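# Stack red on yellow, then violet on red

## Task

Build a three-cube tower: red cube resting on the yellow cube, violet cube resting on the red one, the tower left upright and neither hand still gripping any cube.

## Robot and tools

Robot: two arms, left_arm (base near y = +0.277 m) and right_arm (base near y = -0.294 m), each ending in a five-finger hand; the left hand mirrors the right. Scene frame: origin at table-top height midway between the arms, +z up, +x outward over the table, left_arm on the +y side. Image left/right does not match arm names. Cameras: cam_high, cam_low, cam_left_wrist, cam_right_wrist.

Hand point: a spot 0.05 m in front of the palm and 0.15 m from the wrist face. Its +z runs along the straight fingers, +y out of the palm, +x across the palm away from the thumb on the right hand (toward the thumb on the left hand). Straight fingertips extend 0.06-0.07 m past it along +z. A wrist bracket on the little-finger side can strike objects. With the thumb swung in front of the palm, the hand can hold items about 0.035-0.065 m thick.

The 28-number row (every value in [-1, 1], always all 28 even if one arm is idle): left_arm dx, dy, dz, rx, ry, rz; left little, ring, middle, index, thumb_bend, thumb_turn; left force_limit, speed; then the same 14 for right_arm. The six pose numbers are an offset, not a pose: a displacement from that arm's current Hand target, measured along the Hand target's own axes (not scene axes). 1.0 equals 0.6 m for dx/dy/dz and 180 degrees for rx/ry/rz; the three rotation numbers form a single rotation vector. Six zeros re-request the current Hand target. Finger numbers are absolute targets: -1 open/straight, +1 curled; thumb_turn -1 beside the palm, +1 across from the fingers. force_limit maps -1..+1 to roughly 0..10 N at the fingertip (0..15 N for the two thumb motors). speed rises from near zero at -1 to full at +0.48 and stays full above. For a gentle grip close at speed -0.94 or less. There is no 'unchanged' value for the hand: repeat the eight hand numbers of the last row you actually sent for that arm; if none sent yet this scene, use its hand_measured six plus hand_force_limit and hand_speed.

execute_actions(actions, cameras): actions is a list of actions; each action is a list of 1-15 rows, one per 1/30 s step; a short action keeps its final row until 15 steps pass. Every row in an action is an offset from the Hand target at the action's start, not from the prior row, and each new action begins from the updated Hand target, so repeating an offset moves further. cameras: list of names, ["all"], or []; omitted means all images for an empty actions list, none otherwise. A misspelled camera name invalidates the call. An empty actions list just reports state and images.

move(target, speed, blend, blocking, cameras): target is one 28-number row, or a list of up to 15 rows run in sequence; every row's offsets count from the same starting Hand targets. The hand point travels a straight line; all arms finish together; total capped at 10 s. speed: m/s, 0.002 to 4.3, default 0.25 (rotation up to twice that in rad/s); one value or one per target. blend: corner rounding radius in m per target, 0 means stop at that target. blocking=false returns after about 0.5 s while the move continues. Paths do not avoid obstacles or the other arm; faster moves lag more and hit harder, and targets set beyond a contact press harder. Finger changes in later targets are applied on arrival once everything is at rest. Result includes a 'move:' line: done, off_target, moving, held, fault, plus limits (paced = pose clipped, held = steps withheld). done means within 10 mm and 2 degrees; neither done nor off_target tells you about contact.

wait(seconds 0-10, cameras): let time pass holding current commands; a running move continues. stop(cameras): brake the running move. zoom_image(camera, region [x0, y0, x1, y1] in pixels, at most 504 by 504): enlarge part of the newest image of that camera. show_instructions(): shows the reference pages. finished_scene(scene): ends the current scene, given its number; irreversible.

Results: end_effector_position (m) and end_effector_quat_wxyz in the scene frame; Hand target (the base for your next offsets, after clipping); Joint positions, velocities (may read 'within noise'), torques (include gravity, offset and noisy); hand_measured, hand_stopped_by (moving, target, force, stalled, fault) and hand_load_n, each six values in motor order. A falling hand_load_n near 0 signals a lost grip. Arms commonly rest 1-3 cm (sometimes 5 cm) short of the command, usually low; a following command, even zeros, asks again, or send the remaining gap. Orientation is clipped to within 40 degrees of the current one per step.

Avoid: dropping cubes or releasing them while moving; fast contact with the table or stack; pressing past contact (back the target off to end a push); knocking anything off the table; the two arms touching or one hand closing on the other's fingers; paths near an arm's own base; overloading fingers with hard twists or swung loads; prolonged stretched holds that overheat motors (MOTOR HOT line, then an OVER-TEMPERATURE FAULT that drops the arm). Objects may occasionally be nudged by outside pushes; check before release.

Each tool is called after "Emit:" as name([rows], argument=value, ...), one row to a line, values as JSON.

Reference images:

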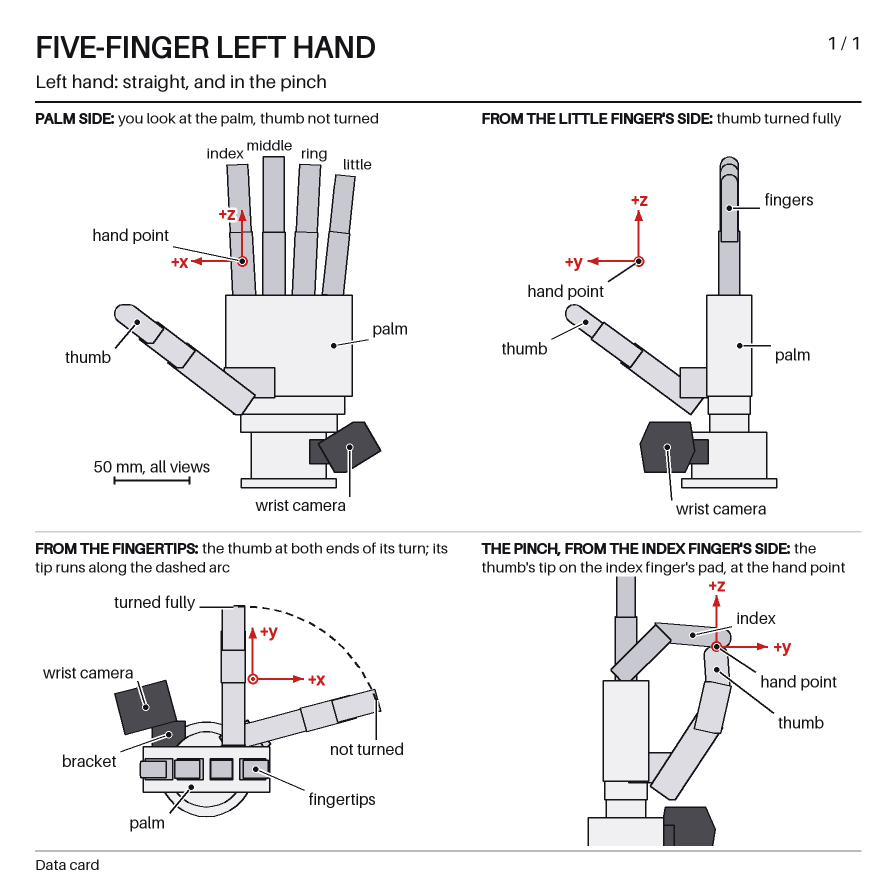

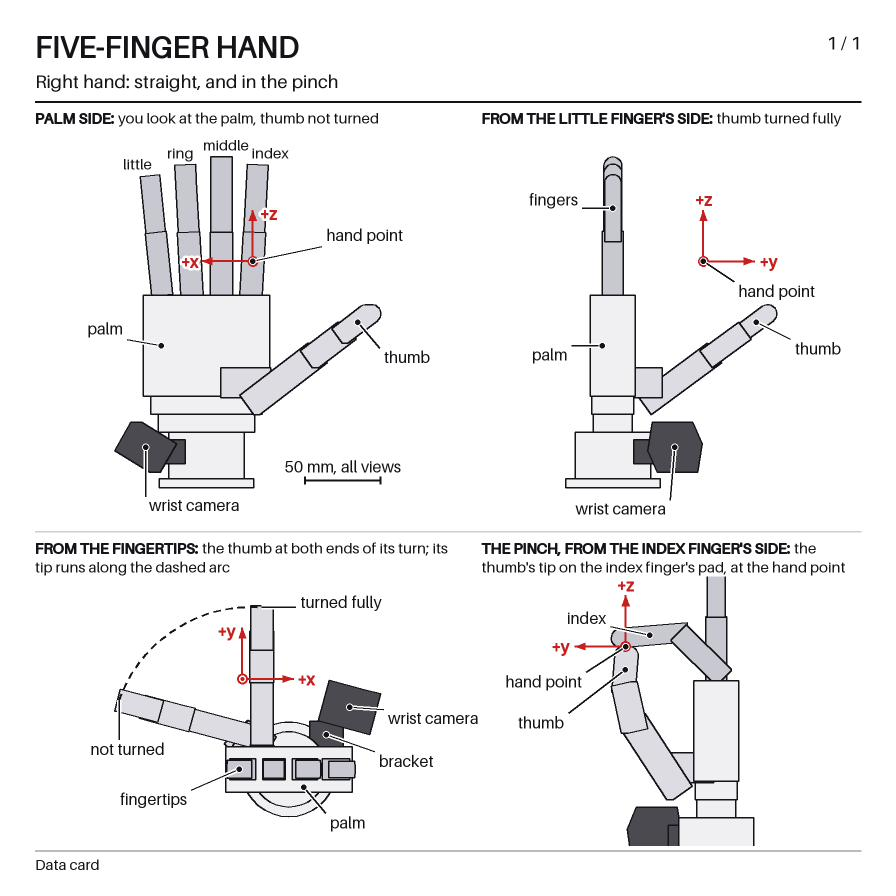

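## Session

Emit:
execute_actions(actions=[])

Scene clock: 0.00 s.
left_arm: end_effector_position=(+0.4534, +0.0883, +0.1264) hand_measured=(-1.000, -1.000, -1.000, -1.000, -1.000, -1.000) hand_load_n=(+0.0, +0.0, +0.0, +0.0, +0.0, -0.5) hand_stopped_by=(target, target, target, target, target, target) hand_force_limit=0.00 hand_speed=-0.80 end_effector_quat_wxyz=(+0.144, +0.535, +0.801, +0.227) | right_arm: end_effector_position=(+0.6224, -0.5025, +0.1156) hand_measured=(-1.000, -1.000, -1.000, -1.000, -1.000, -1.000) hand_load_n=(+0.0, +0.0, +0.0, +0.0, +0.0, +0.0) hand_stopped_by=(target, target, target, target, target, target) hand_force_limit=0.00 hand_speed=-0.80 end_effector_quat_wxyz=(-0.204, +0.671, -0.130, +0.701)
Joint positions: left_arm=[-0.709 1.482 0.988 -0.84 -0.495 2.066] | right_arm=[-0.409 1.883 0.9 1.058 -0.483 -1.061]
Joint velocities: within noise
Joint torques (N m): no reading
Heat: left arm: hottest elbow 26 °C; right arm: hottest elbow 27 °C.
Hand target: left_arm +0.4606, +0.0817, +0.1369; +0.157, +0.531, +0.801, +0.225 | right_arm +0.6279, -0.5048, +0.1240; -0.203, +0.665, -0.125, +0.708

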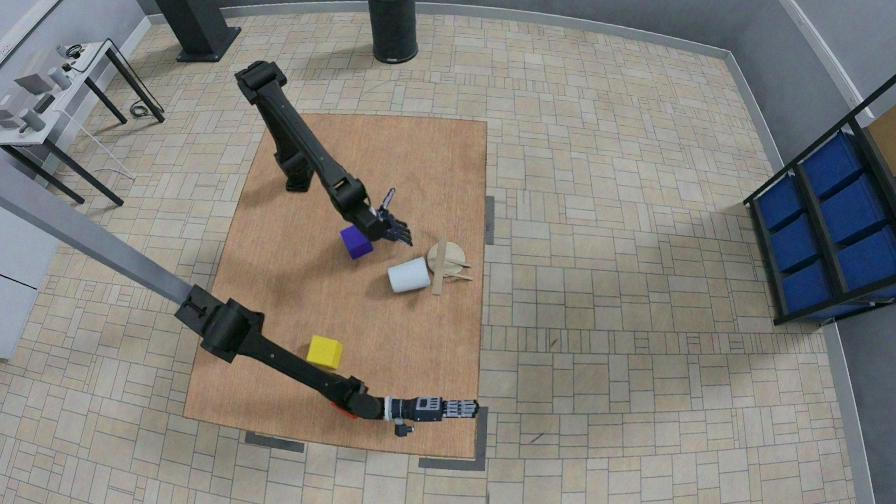

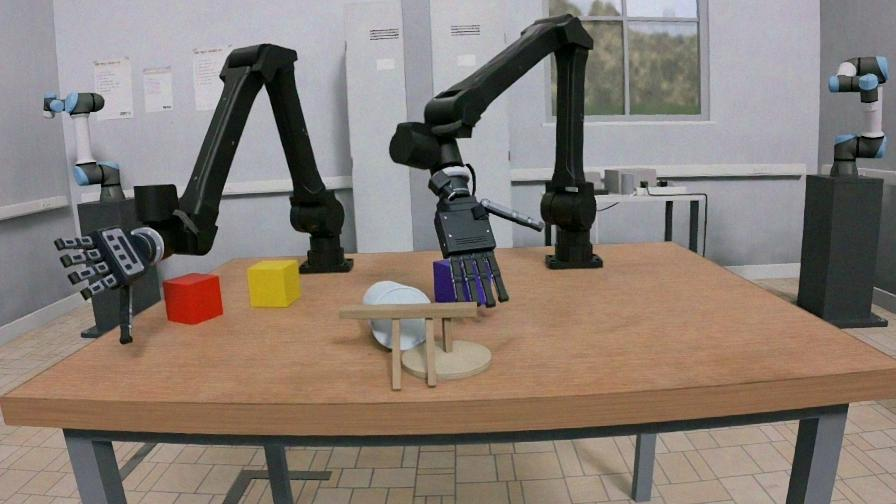

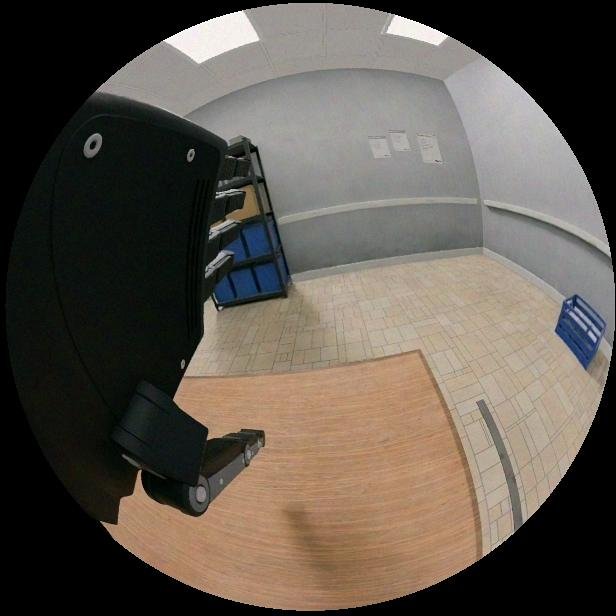

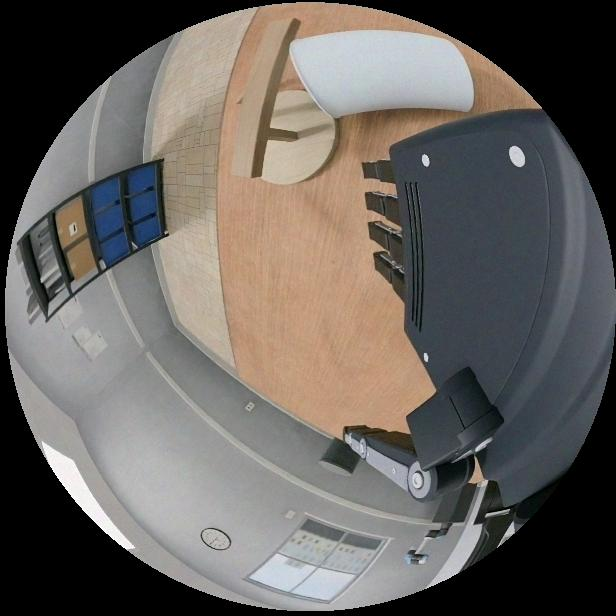

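Emit:
move([
  [0.0418,0.1923,-0.2727,0,0,0,-1,-1,-1,-1,-1,-1,0.0,-0.8,0.2847,-0.1887,-0.0513,-0.1459,0.0196,0.1577,-1,-1,-1,-1,-1,1,-0.4,0.0],
  [0.589,0.1727,-0.3523,0,0,0,-1,-1,-1,-1,-1,-1,0.0,-0.8,0.2682,-0.3327,-0.5183,-0.3648,0.0489,0.3943,-1,-1,-1,-1,-1,1,-0.4,0.0],
], speed=0.3, blend=0.05, cameras=["cam_high","cam_low","cam_left_wrist"])

Scene clock: 42.87 s.
left_arm: end_effector_position=(+0.3029, +0.3975, +0.3651) hand_measured=(-1.000, -1.000, -1.000, -1.000, -1.000, -1.000) hand_load_n=(+0.0, +0.0, +0.0, +0.0, +0.0, +0.0) hand_stopped_by=(target, target, target, target, target, target) hand_force_limit=0.00 hand_speed=-0.80 end_effector_quat_wxyz=(+0.069, +0.286, +0.901, +0.318) | right_arm: end_effector_position=(+0.2852, -0.4252, +0.3019) hand_measured=(-1.000, -1.000, -1.000, -1.000, -1.000, +1.000) hand_load_n=(+0.0, +0.0, +0.0, +0.0, +0.0, +0.0) hand_stopped_by=(target, target, target, target, target, target) hand_force_limit=-0.40 hand_speed=0.00 end_effector_quat_wxyz=(+0.161, -0.441, +0.823, -0.321)
Joint positions: left_arm=[-0.141 0.868 1.099 -1.544 -0.617 2.091] | right_arm=[-0.449 0.867 1.075 -1.052 0.121 0.109]
Joint torques (N m): left_arm=[-0.03 -1.85 9.32 0.29 -0.63 0.08] | right_arm=[-0.21 -4.19 14.32 1.66 0.09 0.03]
Heat: left arm: hottest elbow 31 °C; right arm: hottest elbow 31 °C.
Hand target: left_arm +0.3013, +0.4014, +0.3665; +0.158, +0.531, +0.801, +0.225 | right_arm +0.2899, -0.4299, +0.3306; +0.177, -0.426, +0.820, -0.339
Off the commanded pose: left_arm 0.004 m, 34 deg | right_arm 0.029 m, 3 deg.
joint sent to its limit (left arm) — joint 6 (wrist roll), upper limit. The joint targets are off in orientation, not in position.
move: off_target (left_arm, right_arm)
Images, in order (width x height): cam_high 896x504, cam_low 896x504, cam_left_wrist 616x616.

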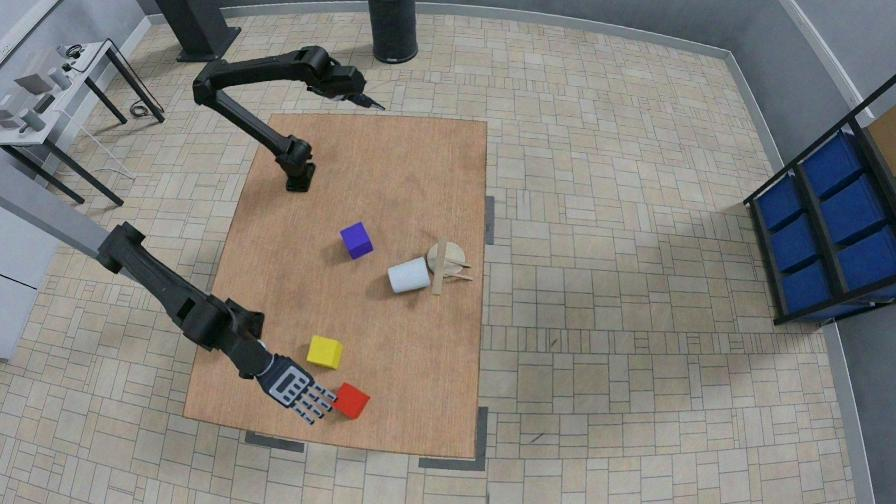

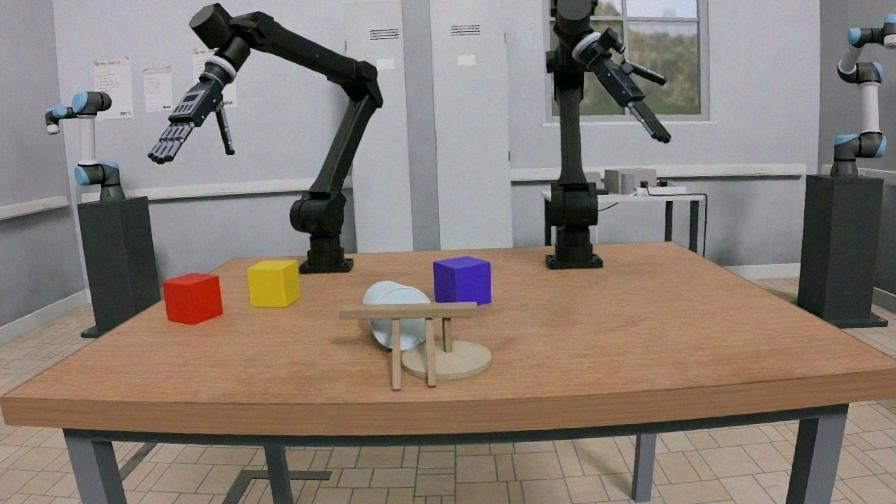

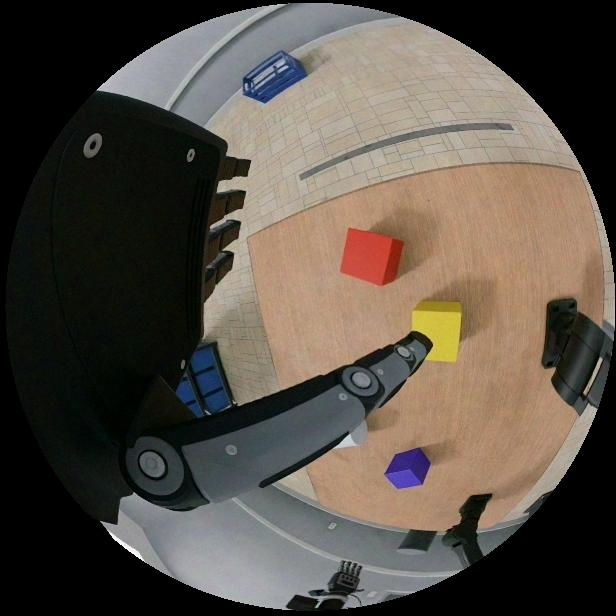

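Emit:
zoom_image(camera="cam_left_wrist", region=[320, 210, 480, 370])

Emit:
zoom_image(camera="cam_left_wrist", region=[370, 430, 450, 510])

Scaled by 3.150 from the camera's 616x616 image, which has a finer 880x880 frame.

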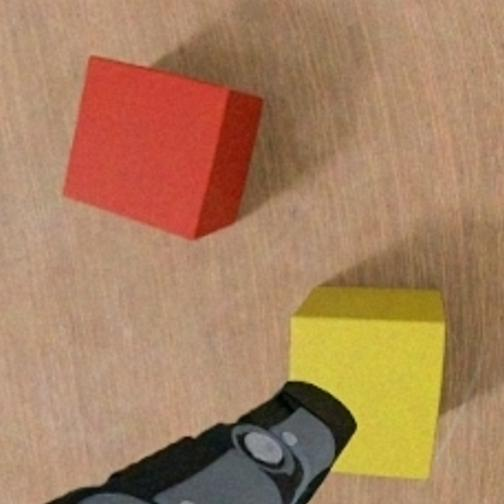

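Scaled by 6.300 from the camera's 616x616 image, which has a finer 880x880 frame.

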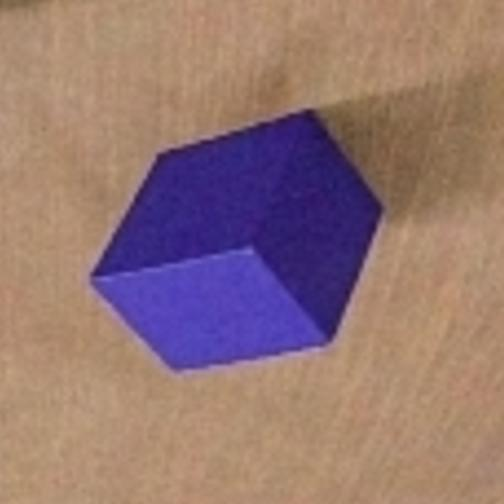

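Emit:
move(target=[0,0,0,0,0,0,-1,-1,-1,-1,-1,-1,0.0,-0.8,-0.038,0.0983,0.245,0,-0.0338,-0.0338,-1,-1,-1,-1,-1,1,-0.4,0.0], speed=0.25, cameras=["cam_low","cam_left_wrist"])

Emit:
zoom_image(camera="cam_left_wrist", region=[280, 180, 480, 380])

Emit:
zoom_image(camera="cam_low", region=[120, 160, 300, 340])

Scene clock: 99.20 s.
left_arm: end_effector_position=(+0.3029, +0.3975, +0.3651) hand_measured=(-1.000, -1.000, -1.000, -1.000, -1.000, -1.000) hand_load_n=(+0.0, +0.0, +0.0, +0.0, +0.0, +0.0) hand_stopped_by=(target, target, target, target, target, target) hand_force_limit=0.00 hand_speed=-0.80 end_effector_quat_wxyz=(+0.069, +0.286, +0.901, +0.318) | right_arm: end_effector_position=(+0.3508, -0.4407, +0.1844) hand_measured=(-1.000, -1.000, -1.000, -1.000, -1.000, +1.000) hand_load_n=(+0.0, +0.0, +0.0, +0.0, +0.0, +0.0) hand_stopped_by=(target, target, target, target, target, target) hand_force_limit=-0.40 hand_speed=0.00 end_effector_quat_wxyz=(+0.201, -0.487, +0.788, -0.319)
Joint positions: left_arm=[-0.141 0.868 1.099 -1.544 -0.617 2.091] | right_arm=[-0.457 1.033 0.842 -0.607 0.01 0.02]
Joint torques (N m): left_arm=[-0.09 -1.85 9.32 0.29 -0.63 0.07] | right_arm=[-0.21 -5.71 10.11 2.65 0.01 -0.17]
Heat: left arm: hottest elbow 31 °C; right arm: hottest elbow 42 °C.
Hand target: left_arm +0.3014, +0.4014, +0.3665; +0.158, +0.531, +0.801, +0.225 | right_arm +0.3539, -0.4468, +0.1850; +0.202, -0.487, +0.786, -0.325
Off the commanded pose: left_arm 0.004 m, 34 deg | right_arm 0.007 m, 1 deg.
joint sent to its limit (left arm) — joint 6 (wrist roll), upper limit. The joint targets are off in orientation, not in position.
move: off_target (left_arm)
Images, in order (width x height): cam_low 896x504, cam_left_wrist 616x616.

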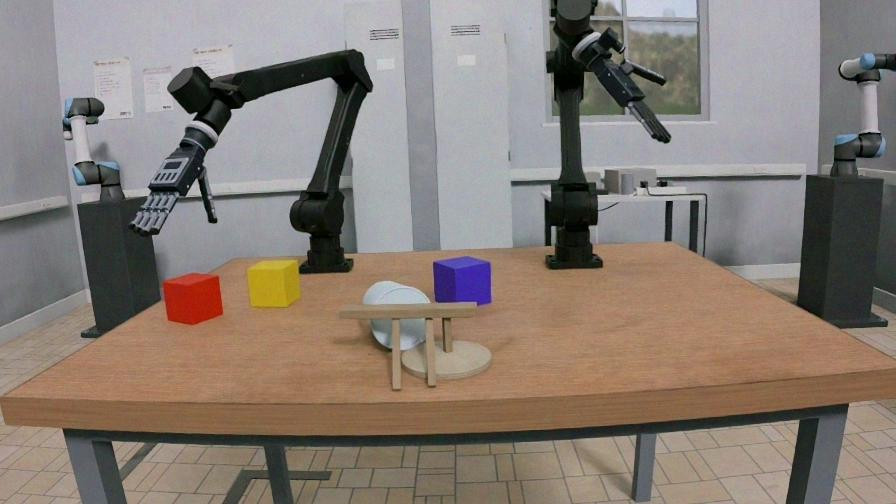

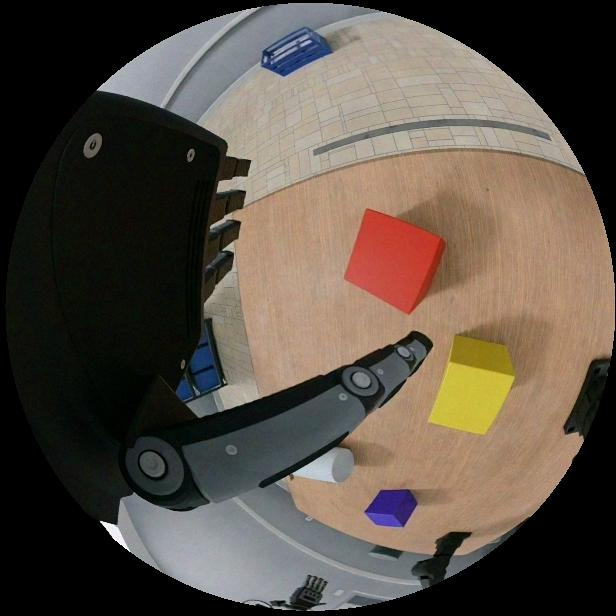

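Scaled by 2.520 from the camera's 616x616 image, which has a finer 880x880 frame.

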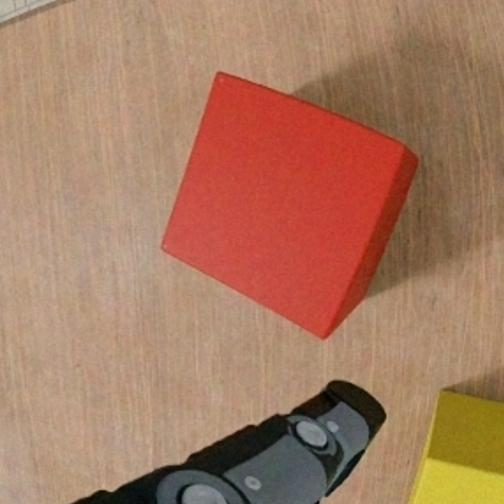

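Scaled by 2.800.

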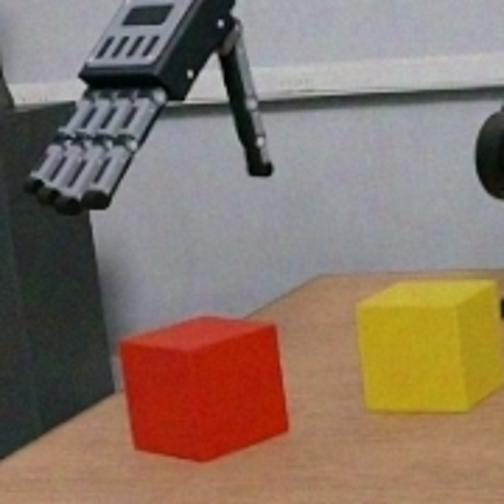

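Emit:
move(target=[0,0,0,0,0,0,-1,-1,-1,-1,-1,-1,0.0,-0.8,0,0.0777,0.099,0,0,0,-1,-1,-1,-1,-1,1,-0.4,0.0], speed=0.15, cameras=["cam_low","cam_left_wrist"])

Emit:
zoom_image(camera="cam_left_wrist", region=[240, 160, 480, 400])

Emit:
zoom_image(camera="cam_low", region=[120, 180, 280, 340])

Scene clock: 140.57 s.
left_arm: end_effector_position=(+0.3029, +0.3975, +0.3651) hand_measured=(-1.000, -1.000, -1.000, -1.000, -1.000, -1.000) hand_load_n=(+0.0, +0.0, -0.5, +0.0, +0.0, +0.0) hand_stopped_by=(target, target, target, target, target, target) hand_force_limit=0.00 hand_speed=-0.80 end_effector_quat_wxyz=(+0.069, +0.286, +0.901, +0.318) | right_arm: end_effector_position=(+0.3598, -0.4451, +0.1115) hand_measured=(-1.000, -1.000, -1.000, -1.000, -1.000, +1.000) hand_load_n=(+0.0, +0.0, +0.0, +0.0, +0.0, +0.0) hand_stopped_by=(target, target, target, target, target, target) hand_force_limit=-0.40 hand_speed=0.00 end_effector_quat_wxyz=(+0.202, -0.486, +0.787, -0.321)
Joint positions: left_arm=[-0.141 0.868 1.099 -1.544 -0.617 2.091] | right_arm=[-0.457 1.131 0.707 -0.368 0.01 0.019]
Joint torques (N m): left_arm=[-0.09 -1.85 9.32 0.29 -0.63 0.07] | right_arm=[0.03 -6.12 9.26 2.77 -0.02 -0.22]
Heat: left arm: hottest elbow 31 °C; right arm: hottest elbow 36 °C.
Hand target: left_arm +0.3014, +0.4014, +0.3665; +0.158, +0.531, +0.801, +0.225 | right_arm +0.3618, -0.4507, +0.1097; +0.201, -0.487, +0.786, -0.325
Off the commanded pose: left_arm 0.004 m, 34 deg | right_arm 0.006 m, 1 deg.
joint sent to its limit (left arm) — joint 6 (wrist roll), upper limit. The joint targets are off in orientation, not in position.
move: off_target (left_arm)
Images, in order (width x height): cam_low 896x504, cam_left_wrist 616x616.

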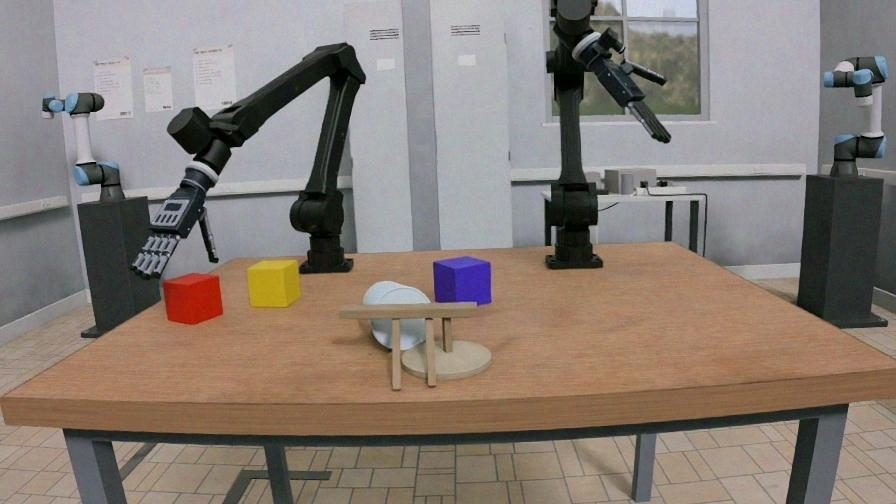

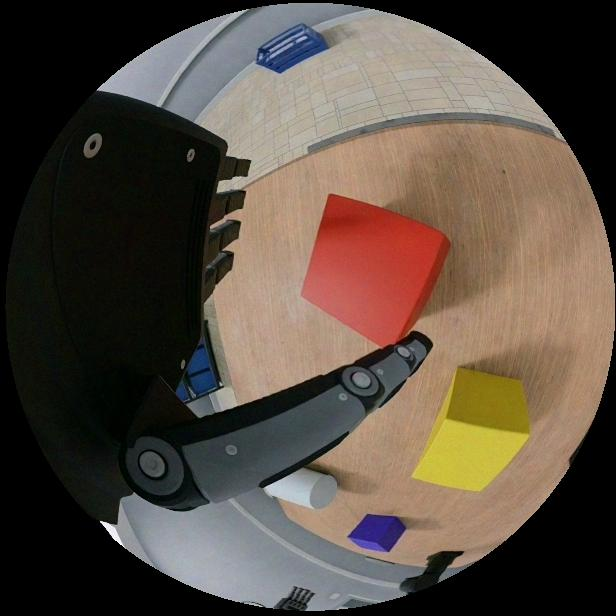

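Scaled by 2.100 from the camera's 616x616 image, which has a finer 880x880 frame.

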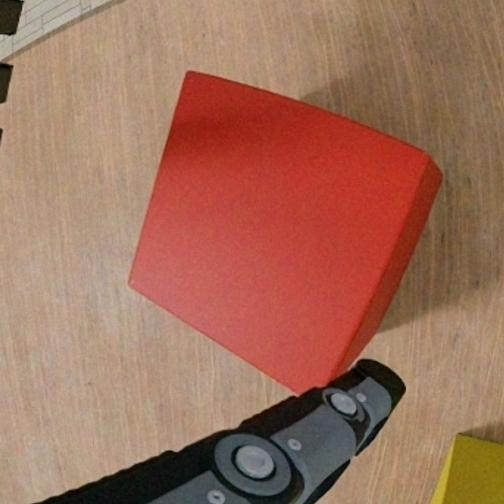

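Scaled by 3.150.

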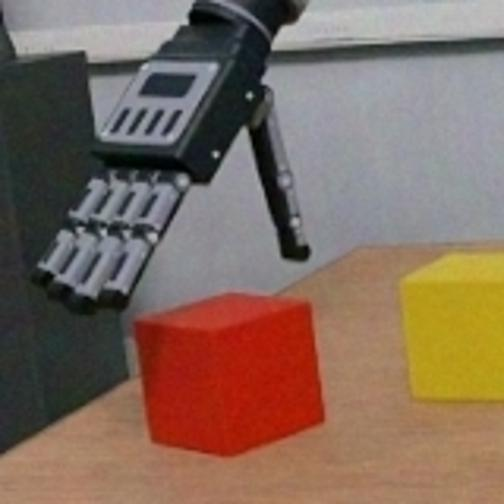

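Emit:
move([
  [0,0,0,0,0,0,-1,-1,-1,-1,-1,-1,0.0,-0.8,0.0153,0.0248,-0.0012,0,0,0,-1,-1,-1,-1,-1,1,-0.4,0.0],
  [0,0,0,0,0,0,-1,-1,-1,-1,-1,-1,0.0,-0.8,0.0153,0.0655,0.0395,0,0,0,-1,-1,-1,-1,-1,1,-0.4,0.0],
], speed=0.1, cameras=["cam_low","cam_left_wrist"])

Emit:
zoom_image(camera="cam_low", region=[120, 180, 280, 340])

Scene clock: 178.33 s.
left_arm: end_effector_position=(+0.3029, +0.3975, +0.3651) hand_measured=(-1.000, -1.000, -1.000, -1.000, -1.000, -1.000) hand_load_n=(+0.0, +0.0, +0.0, +0.0, +0.0, +0.0) hand_stopped_by=(target, target, target, target, target, target) hand_force_limit=0.00 hand_speed=-0.80 end_effector_quat_wxyz=(+0.069, +0.286, +0.901, +0.318) | right_arm: end_effector_position=(+0.3470, -0.4489, +0.0682) hand_measured=(-1.000, -1.000, -1.000, -1.000, -1.000, +1.000) hand_load_n=(+0.0, -0.5, +0.0, +0.0, +0.0, +0.0) hand_stopped_by=(target, target, target, target, target, target) hand_force_limit=-0.40 hand_speed=0.00 end_effector_quat_wxyz=(+0.203, -0.486, +0.787, -0.322)
Joint positions: left_arm=[-0.141 0.868 1.099 -1.544 -0.617 2.091] | right_arm=[-0.486 1.172 0.606 -0.224 -0.01 -0.001]
Joint torques (N m): left_arm=[-0.03 -1.85 9.33 0.29 -0.63 0.07] | right_arm=[0.26 -5.95 8.53 2.78 -0.01 -0.18]
Heat: left arm: hottest elbow 32 °C; right arm: hottest elbow 34 °C.
Hand target: left_arm +0.3014, +0.4014, +0.3665; +0.158, +0.531, +0.801, +0.225 | right_arm +0.3480, -0.4539, +0.0654; +0.202, -0.487, +0.786, -0.325
Off the commanded pose: left_arm 0.004 m, 34 deg | right_arm 0.006 m, 0 deg.
joint sent to its limit (left arm) — joint 6 (wrist roll), upper limit. The joint targets are off in orientation, not in position.
move: off_target (left_arm)
Images, in order (width x height): cam_low 896x504, cam_left_wrist 616x616.

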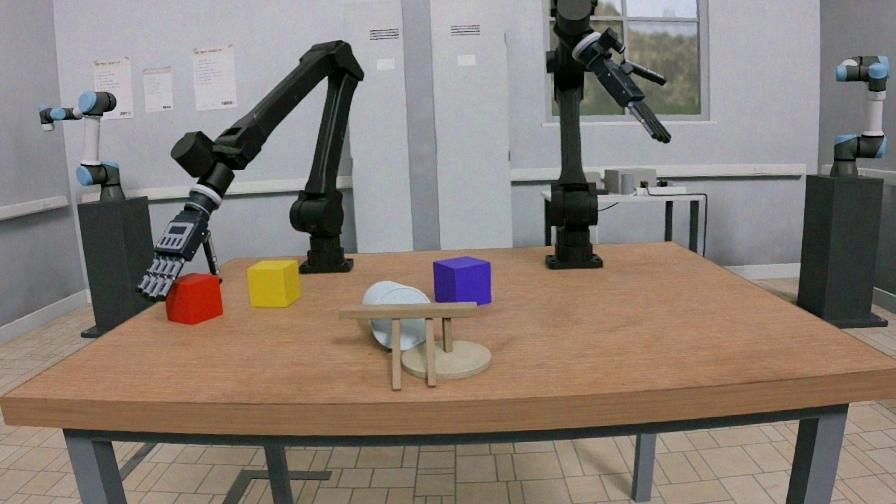

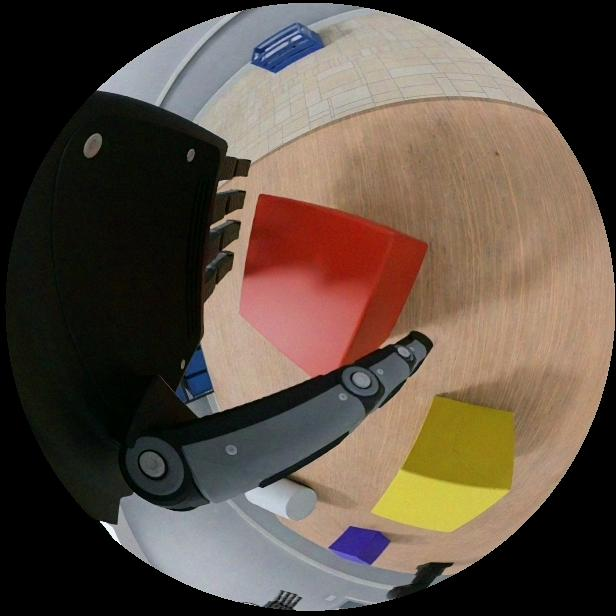

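Scaled by 3.150.

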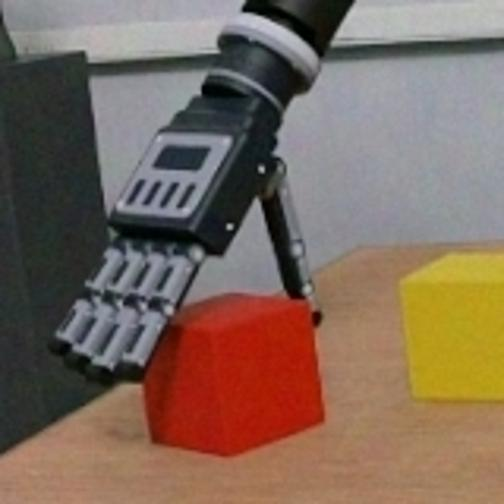

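Emit:
move(target=[0,0,0,0,0,0,-1,-1,-1,-1,-1,-1,0.0,-0.8,0,-0.0195,-0.0195,0,0,0,-1,-1,-1,-1,-1,1,-0.4,0.0], speed=0.1, cameras=[])

Scene clock: 210.47 s.
left_arm: end_effector_position=(+0.3029, +0.3975, +0.3651) hand_measured=(-1.000, -1.000, -1.000, -1.000, -1.000, -1.000) hand_load_n=(+0.0, +0.0, +0.0, +0.0, +0.0, +0.0) hand_stopped_by=(target, target, target, target, target, target) hand_force_limit=0.00 hand_speed=-0.80 end_effector_quat_wxyz=(+0.069, +0.286, +0.901, +0.318) | right_arm: end_effector_position=(+0.3403, -0.4455, +0.0652) hand_measured=(-1.000, -1.000, -1.000, -1.000, -1.000, +1.000) hand_load_n=(+0.0, +0.0, +0.0, +0.0, +0.0, +0.0) hand_stopped_by=(target, target, target, target, target, target) hand_force_limit=-0.40 hand_speed=0.00 end_effector_quat_wxyz=(+0.196, -0.489, +0.791, -0.310)
Joint positions: left_arm=[-0.141 0.868 1.099 -1.544 -0.617 2.091] | right_arm=[-0.486 1.168 0.606 -0.257 -0.01 -0.001]
Joint torques (N m): left_arm=[-0.09 -1.85 9.32 0.29 -0.62 0.07] | right_arm=[-0.15 -8.35 10.84 1.63 0 -0.18]
Heat: left arm: hottest elbow 32 °C; right arm: hottest elbow 33 °C.
Hand target: left_arm +0.3014, +0.4014, +0.3665; +0.158, +0.531, +0.801, +0.225 | right_arm +0.3480, -0.4540, +0.0820; +0.202, -0.487, +0.785, -0.325
Off the commanded pose: left_arm 0.004 m, 34 deg | right_arm 0.020 m, 2 deg.
joint sent to its limit (left arm) — joint 6 (wrist roll), upper limit. The joint targets are off in orientation, not in position.
move: off_target (left_arm, right_arm)
No camera images: "cameras" was empty.

Emit:
move([
  [0,0,0,0,0,0,-1,-1,-1,-1,-1,-1,0.0,-0.8,0,-0.053,-0.053,0,0,0,-1,-1,-1,-1,-1,1,-0.4,0.0],
  [0,0,0,0,0,0,-1,-1,-1,-1,-1,-1,0.0,-0.8,0,0.0047,0.0047,0,0,0,-1,-1,-1,-1,-1,1,-0.4,0.0],
], speed=0.12, cameras=["cam_low","cam_left_wrist"])

Emit:
zoom_image(camera="cam_low", region=[120, 180, 280, 340])

Scene clock: 221.20 s.
left_arm: end_effector_position=(+0.3029, +0.3975, +0.3651) hand_measured=(-1.000, -1.000, -1.000, -1.000, -1.000, -1.000) hand_load_n=(+0.0, +0.0, +0.0, +0.0, +0.0, +0.0) hand_stopped_by=(target, target, target, target, target, target) hand_force_limit=0.00 hand_speed=-0.80 end_effector_quat_wxyz=(+0.069, +0.286, +0.901, +0.318) | right_arm: end_effector_position=(+0.3461, -0.4484, +0.0793) hand_measured=(-1.000, -1.000, -1.000, -1.000, -1.000, +1.000) hand_load_n=(+0.0, +0.0, +0.0, +0.0, +0.0, +0.0) hand_stopped_by=(target, target, target, target, target, target) hand_force_limit=-0.40 hand_speed=0.00 end_effector_quat_wxyz=(+0.202, -0.486, +0.787, -0.321)
Joint positions: left_arm=[-0.141 0.868 1.099 -1.544 -0.617 2.091] | right_arm=[-0.486 1.149 0.624 -0.269 -0.01 -0.001]
Joint torques (N m): left_arm=[-0.09 -1.85 9.33 0.29 -0.63 0.07] | right_arm=[-0.15 -6.18 8.88 2.73 -0.02 -0.18]
Heat: left arm: hottest elbow 32 °C; right arm: hottest elbow 34 °C.
Hand target: left_arm +0.3014, +0.4014, +0.3665; +0.158, +0.531, +0.801, +0.225 | right_arm +0.3480, -0.4540, +0.0780; +0.202, -0.487, +0.785, -0.325
Off the commanded pose: left_arm 0.004 m, 34 deg | right_arm 0.006 m, 1 deg.
joint sent to its limit (left arm) — joint 6 (wrist roll), upper limit. The joint targets are off in orientation, not in position.
move: off_target (left_arm)
Images, in order (width x height): cam_low 896x504, cam_left_wrist 616x616.

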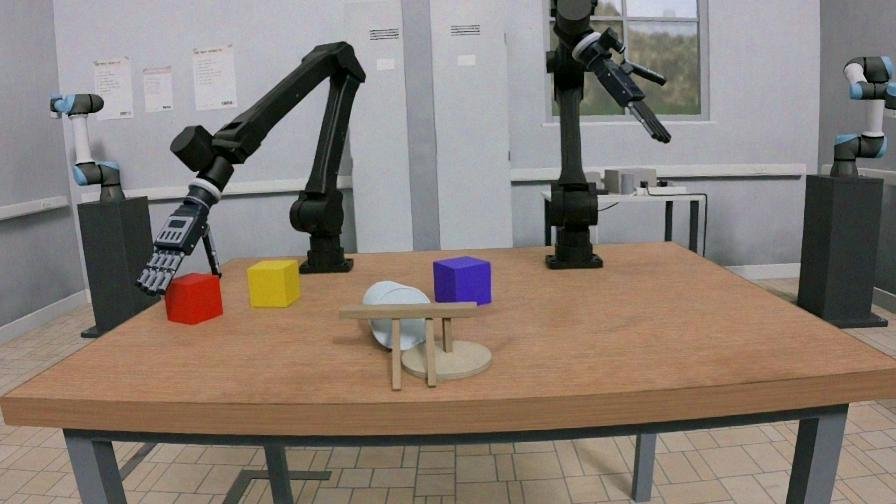

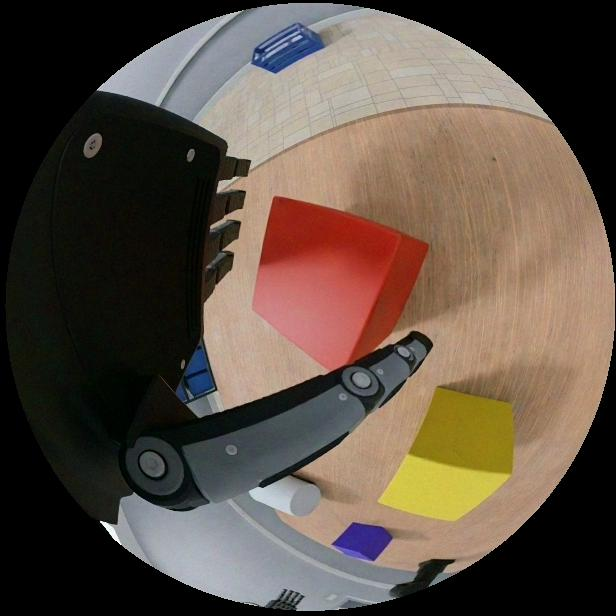

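Scaled by 3.150.

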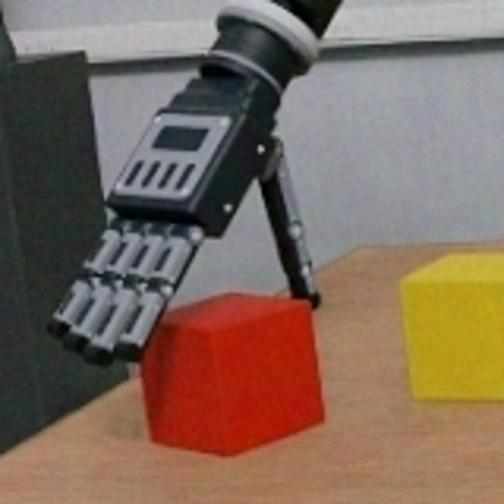

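Emit:
execute_actions([
  [[0,0,0,0,0,0,-1,-1,-1,-1,-1,-1,0.0,-0.8,0,0,0,0,0,0,-1,0.1,0.1,0.1,-0.4,1,-0.4,-0.9]],
  [[0,0,0,0,0,0,-1,-1,-1,-1,-1,-1,0.0,-0.8,0,0,0,0,0,0,-1,0.1,0.1,0.1,-0.4,1,-0.4,-0.9]],
  [[0,0,0,0,0,0,-1,-1,-1,-1,-1,-1,0.0,-0.8,0,0,0,0,0,0,-1,0.1,0.1,0.1,-0.4,1,-0.4,-0.9]],
  [[0,0,0,0,0,0,-1,-1,-1,-1,-1,-1,0.0,-0.8,0,0,0,0,0,0,-1,0.1,0.1,0.1,-0.4,1,-0.4,-0.9]],
], cameras=["cam_low","cam_left_wrist"])

Emit:
zoom_image(camera="cam_left_wrist", region=[240, 170, 460, 390])

Scene clock: 231.27 s.
left_arm: end_effector_position=(+0.3029, +0.3975, +0.3651) hand_measured=(-1.000, -1.000, -1.000, -1.000, -1.000, -1.000) hand_load_n=(+0.0, +0.0, +0.0, +0.0, +0.0, +0.0) hand_stopped_by=(target, target, target, target, target, target) hand_force_limit=0.00 hand_speed=-0.80 end_effector_quat_wxyz=(+0.069, +0.286, +0.901, +0.318) | right_arm: end_effector_position=(+0.3462, -0.4490, +0.0795) hand_measured=(-1.000, -0.434, -0.424, -0.416, -0.708, +1.000) hand_load_n=(-0.5, +0.5, +2.0, +6.5, +9.0, -0.5) hand_stopped_by=(target, force, force, force, force, target) hand_force_limit=-0.40 hand_speed=-0.90 end_effector_quat_wxyz=(+0.203, -0.486, +0.787, -0.321)
Joint positions: left_arm=[-0.141 0.868 1.099 -1.544 -0.617 2.091] | right_arm=[-0.487 1.149 0.624 -0.267 -0.011 -0.002]
Joint torques (N m): left_arm=[-0.09 -1.85 9.32 0.29 -0.63 0.07] | right_arm=[-0.15 -5.95 8.91 2.67 -0.01 -0.17]
Heat: left arm: hottest elbow 32 °C; right arm: hottest elbow 34 °C.
Hand target: left_arm +0.3014, +0.4014, +0.3665; +0.158, +0.531, +0.801, +0.225 | right_arm +0.3479, -0.4541, +0.0780; +0.202, -0.487, +0.786, -0.325
Off the commanded pose: left_arm 0.004 m, 34 deg | right_arm 0.006 m, 0 deg.
joint sent to its limit (left arm) — joint 6 (wrist roll), upper limit. The joint targets are off in orientation, not in position.
Images, in order (width x height): cam_low 896x504, cam_left_wrist 616x616.

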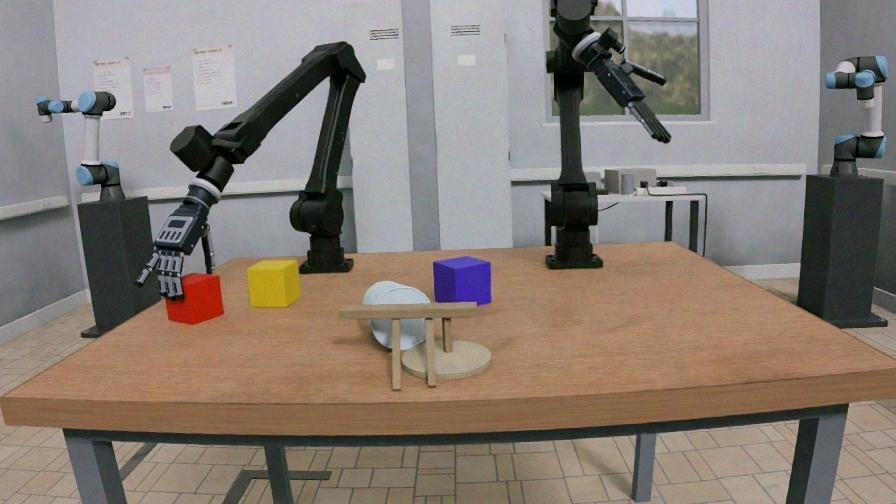

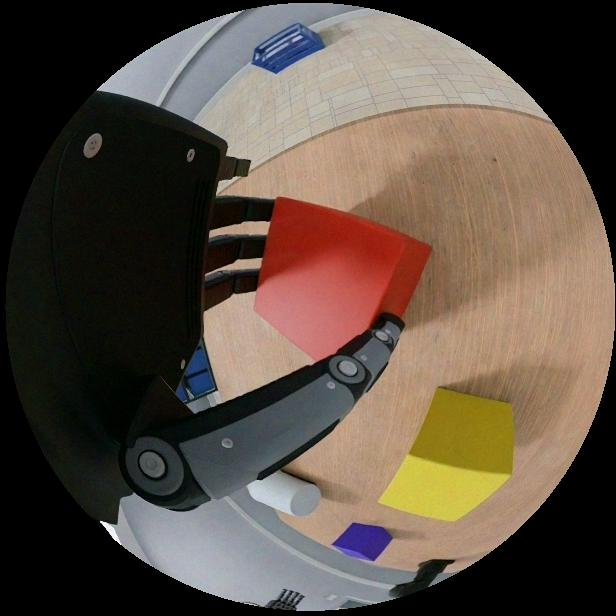

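Scaled by 2.291 from the camera's 616x616 image, which has a finer 880x880 frame.

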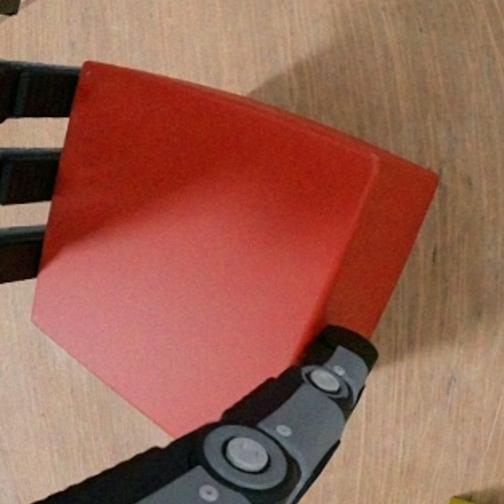

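Emit:
move([
  [0,0,0,0,0,0,-1,-1,-1,-1,-1,-1,0.0,-0.8,0,-0.0471,-0.0471,0,0,0,-1,0.1,0.1,0.1,-0.4,1,-0.4,-0.9],
  [0,0,0,0,0,0,-1,-1,-1,-1,-1,-1,0.0,-0.8,-0.0038,-0.1762,-0.2128,0.0165,-0.0823,-0.078,-1,0.1,0.1,0.1,-0.4,1,-0.4,-0.9],
], speed=0.15, blend=0.02, cameras=["cam_low","cam_left_wrist"])

Emit:
zoom_image(camera="cam_left_wrist", region=[330, 280, 530, 480])

Scene clock: 260.57 s.
left_arm: end_effector_position=(+0.3029, +0.3975, +0.3651) hand_measured=(-1.000, -1.000, -1.000, -1.000, -1.000, -1.000) hand_load_n=(+0.0, +0.0, +0.0, +0.0, +0.0, +0.0) hand_stopped_by=(target, target, target, target, target, target) hand_force_limit=0.00 hand_speed=-0.80 end_effector_quat_wxyz=(+0.069, +0.286, +0.901, +0.318) | right_arm: end_effector_position=(+0.3213, -0.4322, +0.2022) hand_measured=(-1.000, -0.434, -0.424, -0.416, -0.708, +1.000) hand_load_n=(+0.0, +0.5, +2.0, +6.5, +9.0, -0.5) hand_stopped_by=(target, force, force, force, force, target) hand_force_limit=-0.40 hand_speed=-0.90 end_effector_quat_wxyz=(+0.262, -0.615, +0.696, -0.263)
Joint positions: left_arm=[-0.141 0.868 1.099 -1.544 -0.617 2.091] | right_arm=[-0.59 1.015 0.888 -0.75 -0.343 -0.324]
Joint torques (N m): left_arm=[-0.09 -1.9 9.32 0.28 -0.63 0.07] | right_arm=[-0.15 -7.59 15.65 1.76 -0.36 -0.16]
Heat: left arm: hottest elbow 32 °C; right arm: hottest elbow 35 °C.
Hand target: left_arm +0.3014, +0.4014, +0.3665; +0.158, +0.531, +0.801, +0.225 | right_arm +0.3351, -0.4453, +0.2430; +0.272, -0.611, +0.679, -0.302
Off the commanded pose: left_arm 0.004 m, 34 deg | right_arm 0.045 m, 5 deg.
joint sent to its limit (left arm) — joint 6 (wrist roll), upper limit. The joint targets are off in orientation, not in position.
move: off_target (left_arm, right_arm); blend cut to 0.0199 m at target 1
Images, in order (width x height): cam_low 896x504, cam_left_wrist 616x616.

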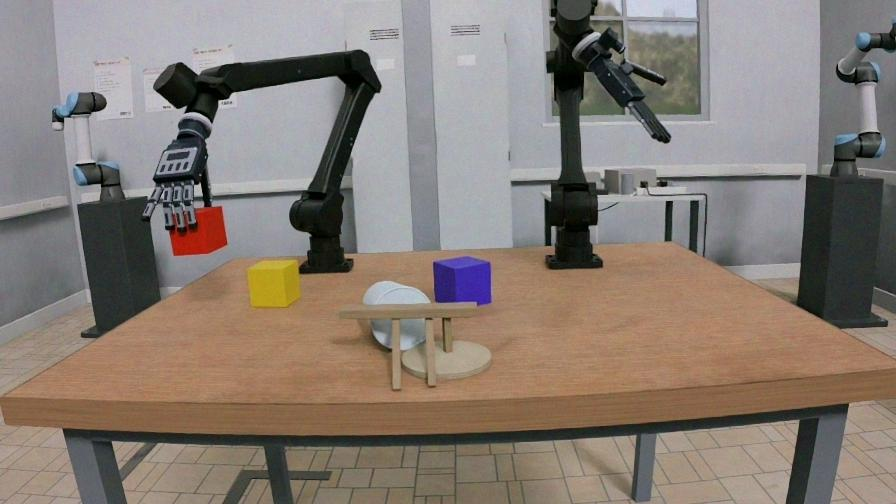

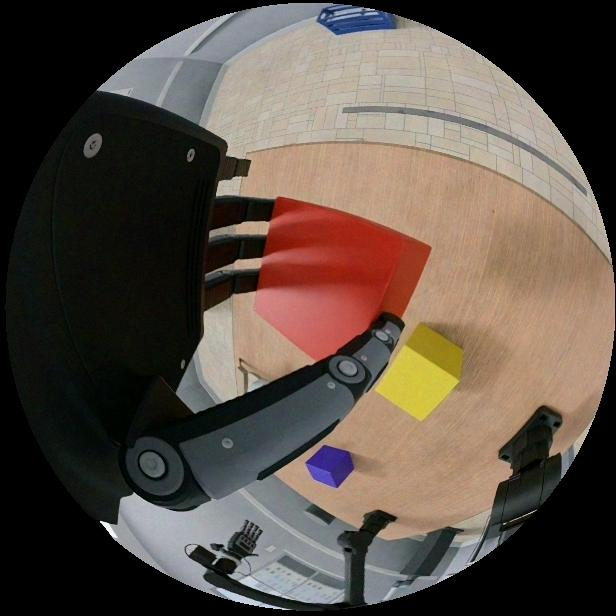

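Scaled by 2.520 from the camera's 616x616 image, which has a finer 880x880 frame.

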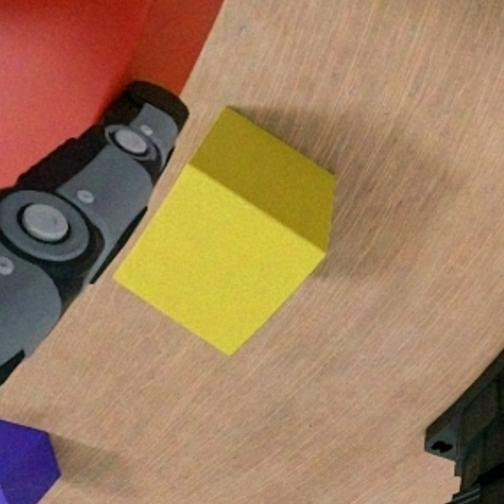

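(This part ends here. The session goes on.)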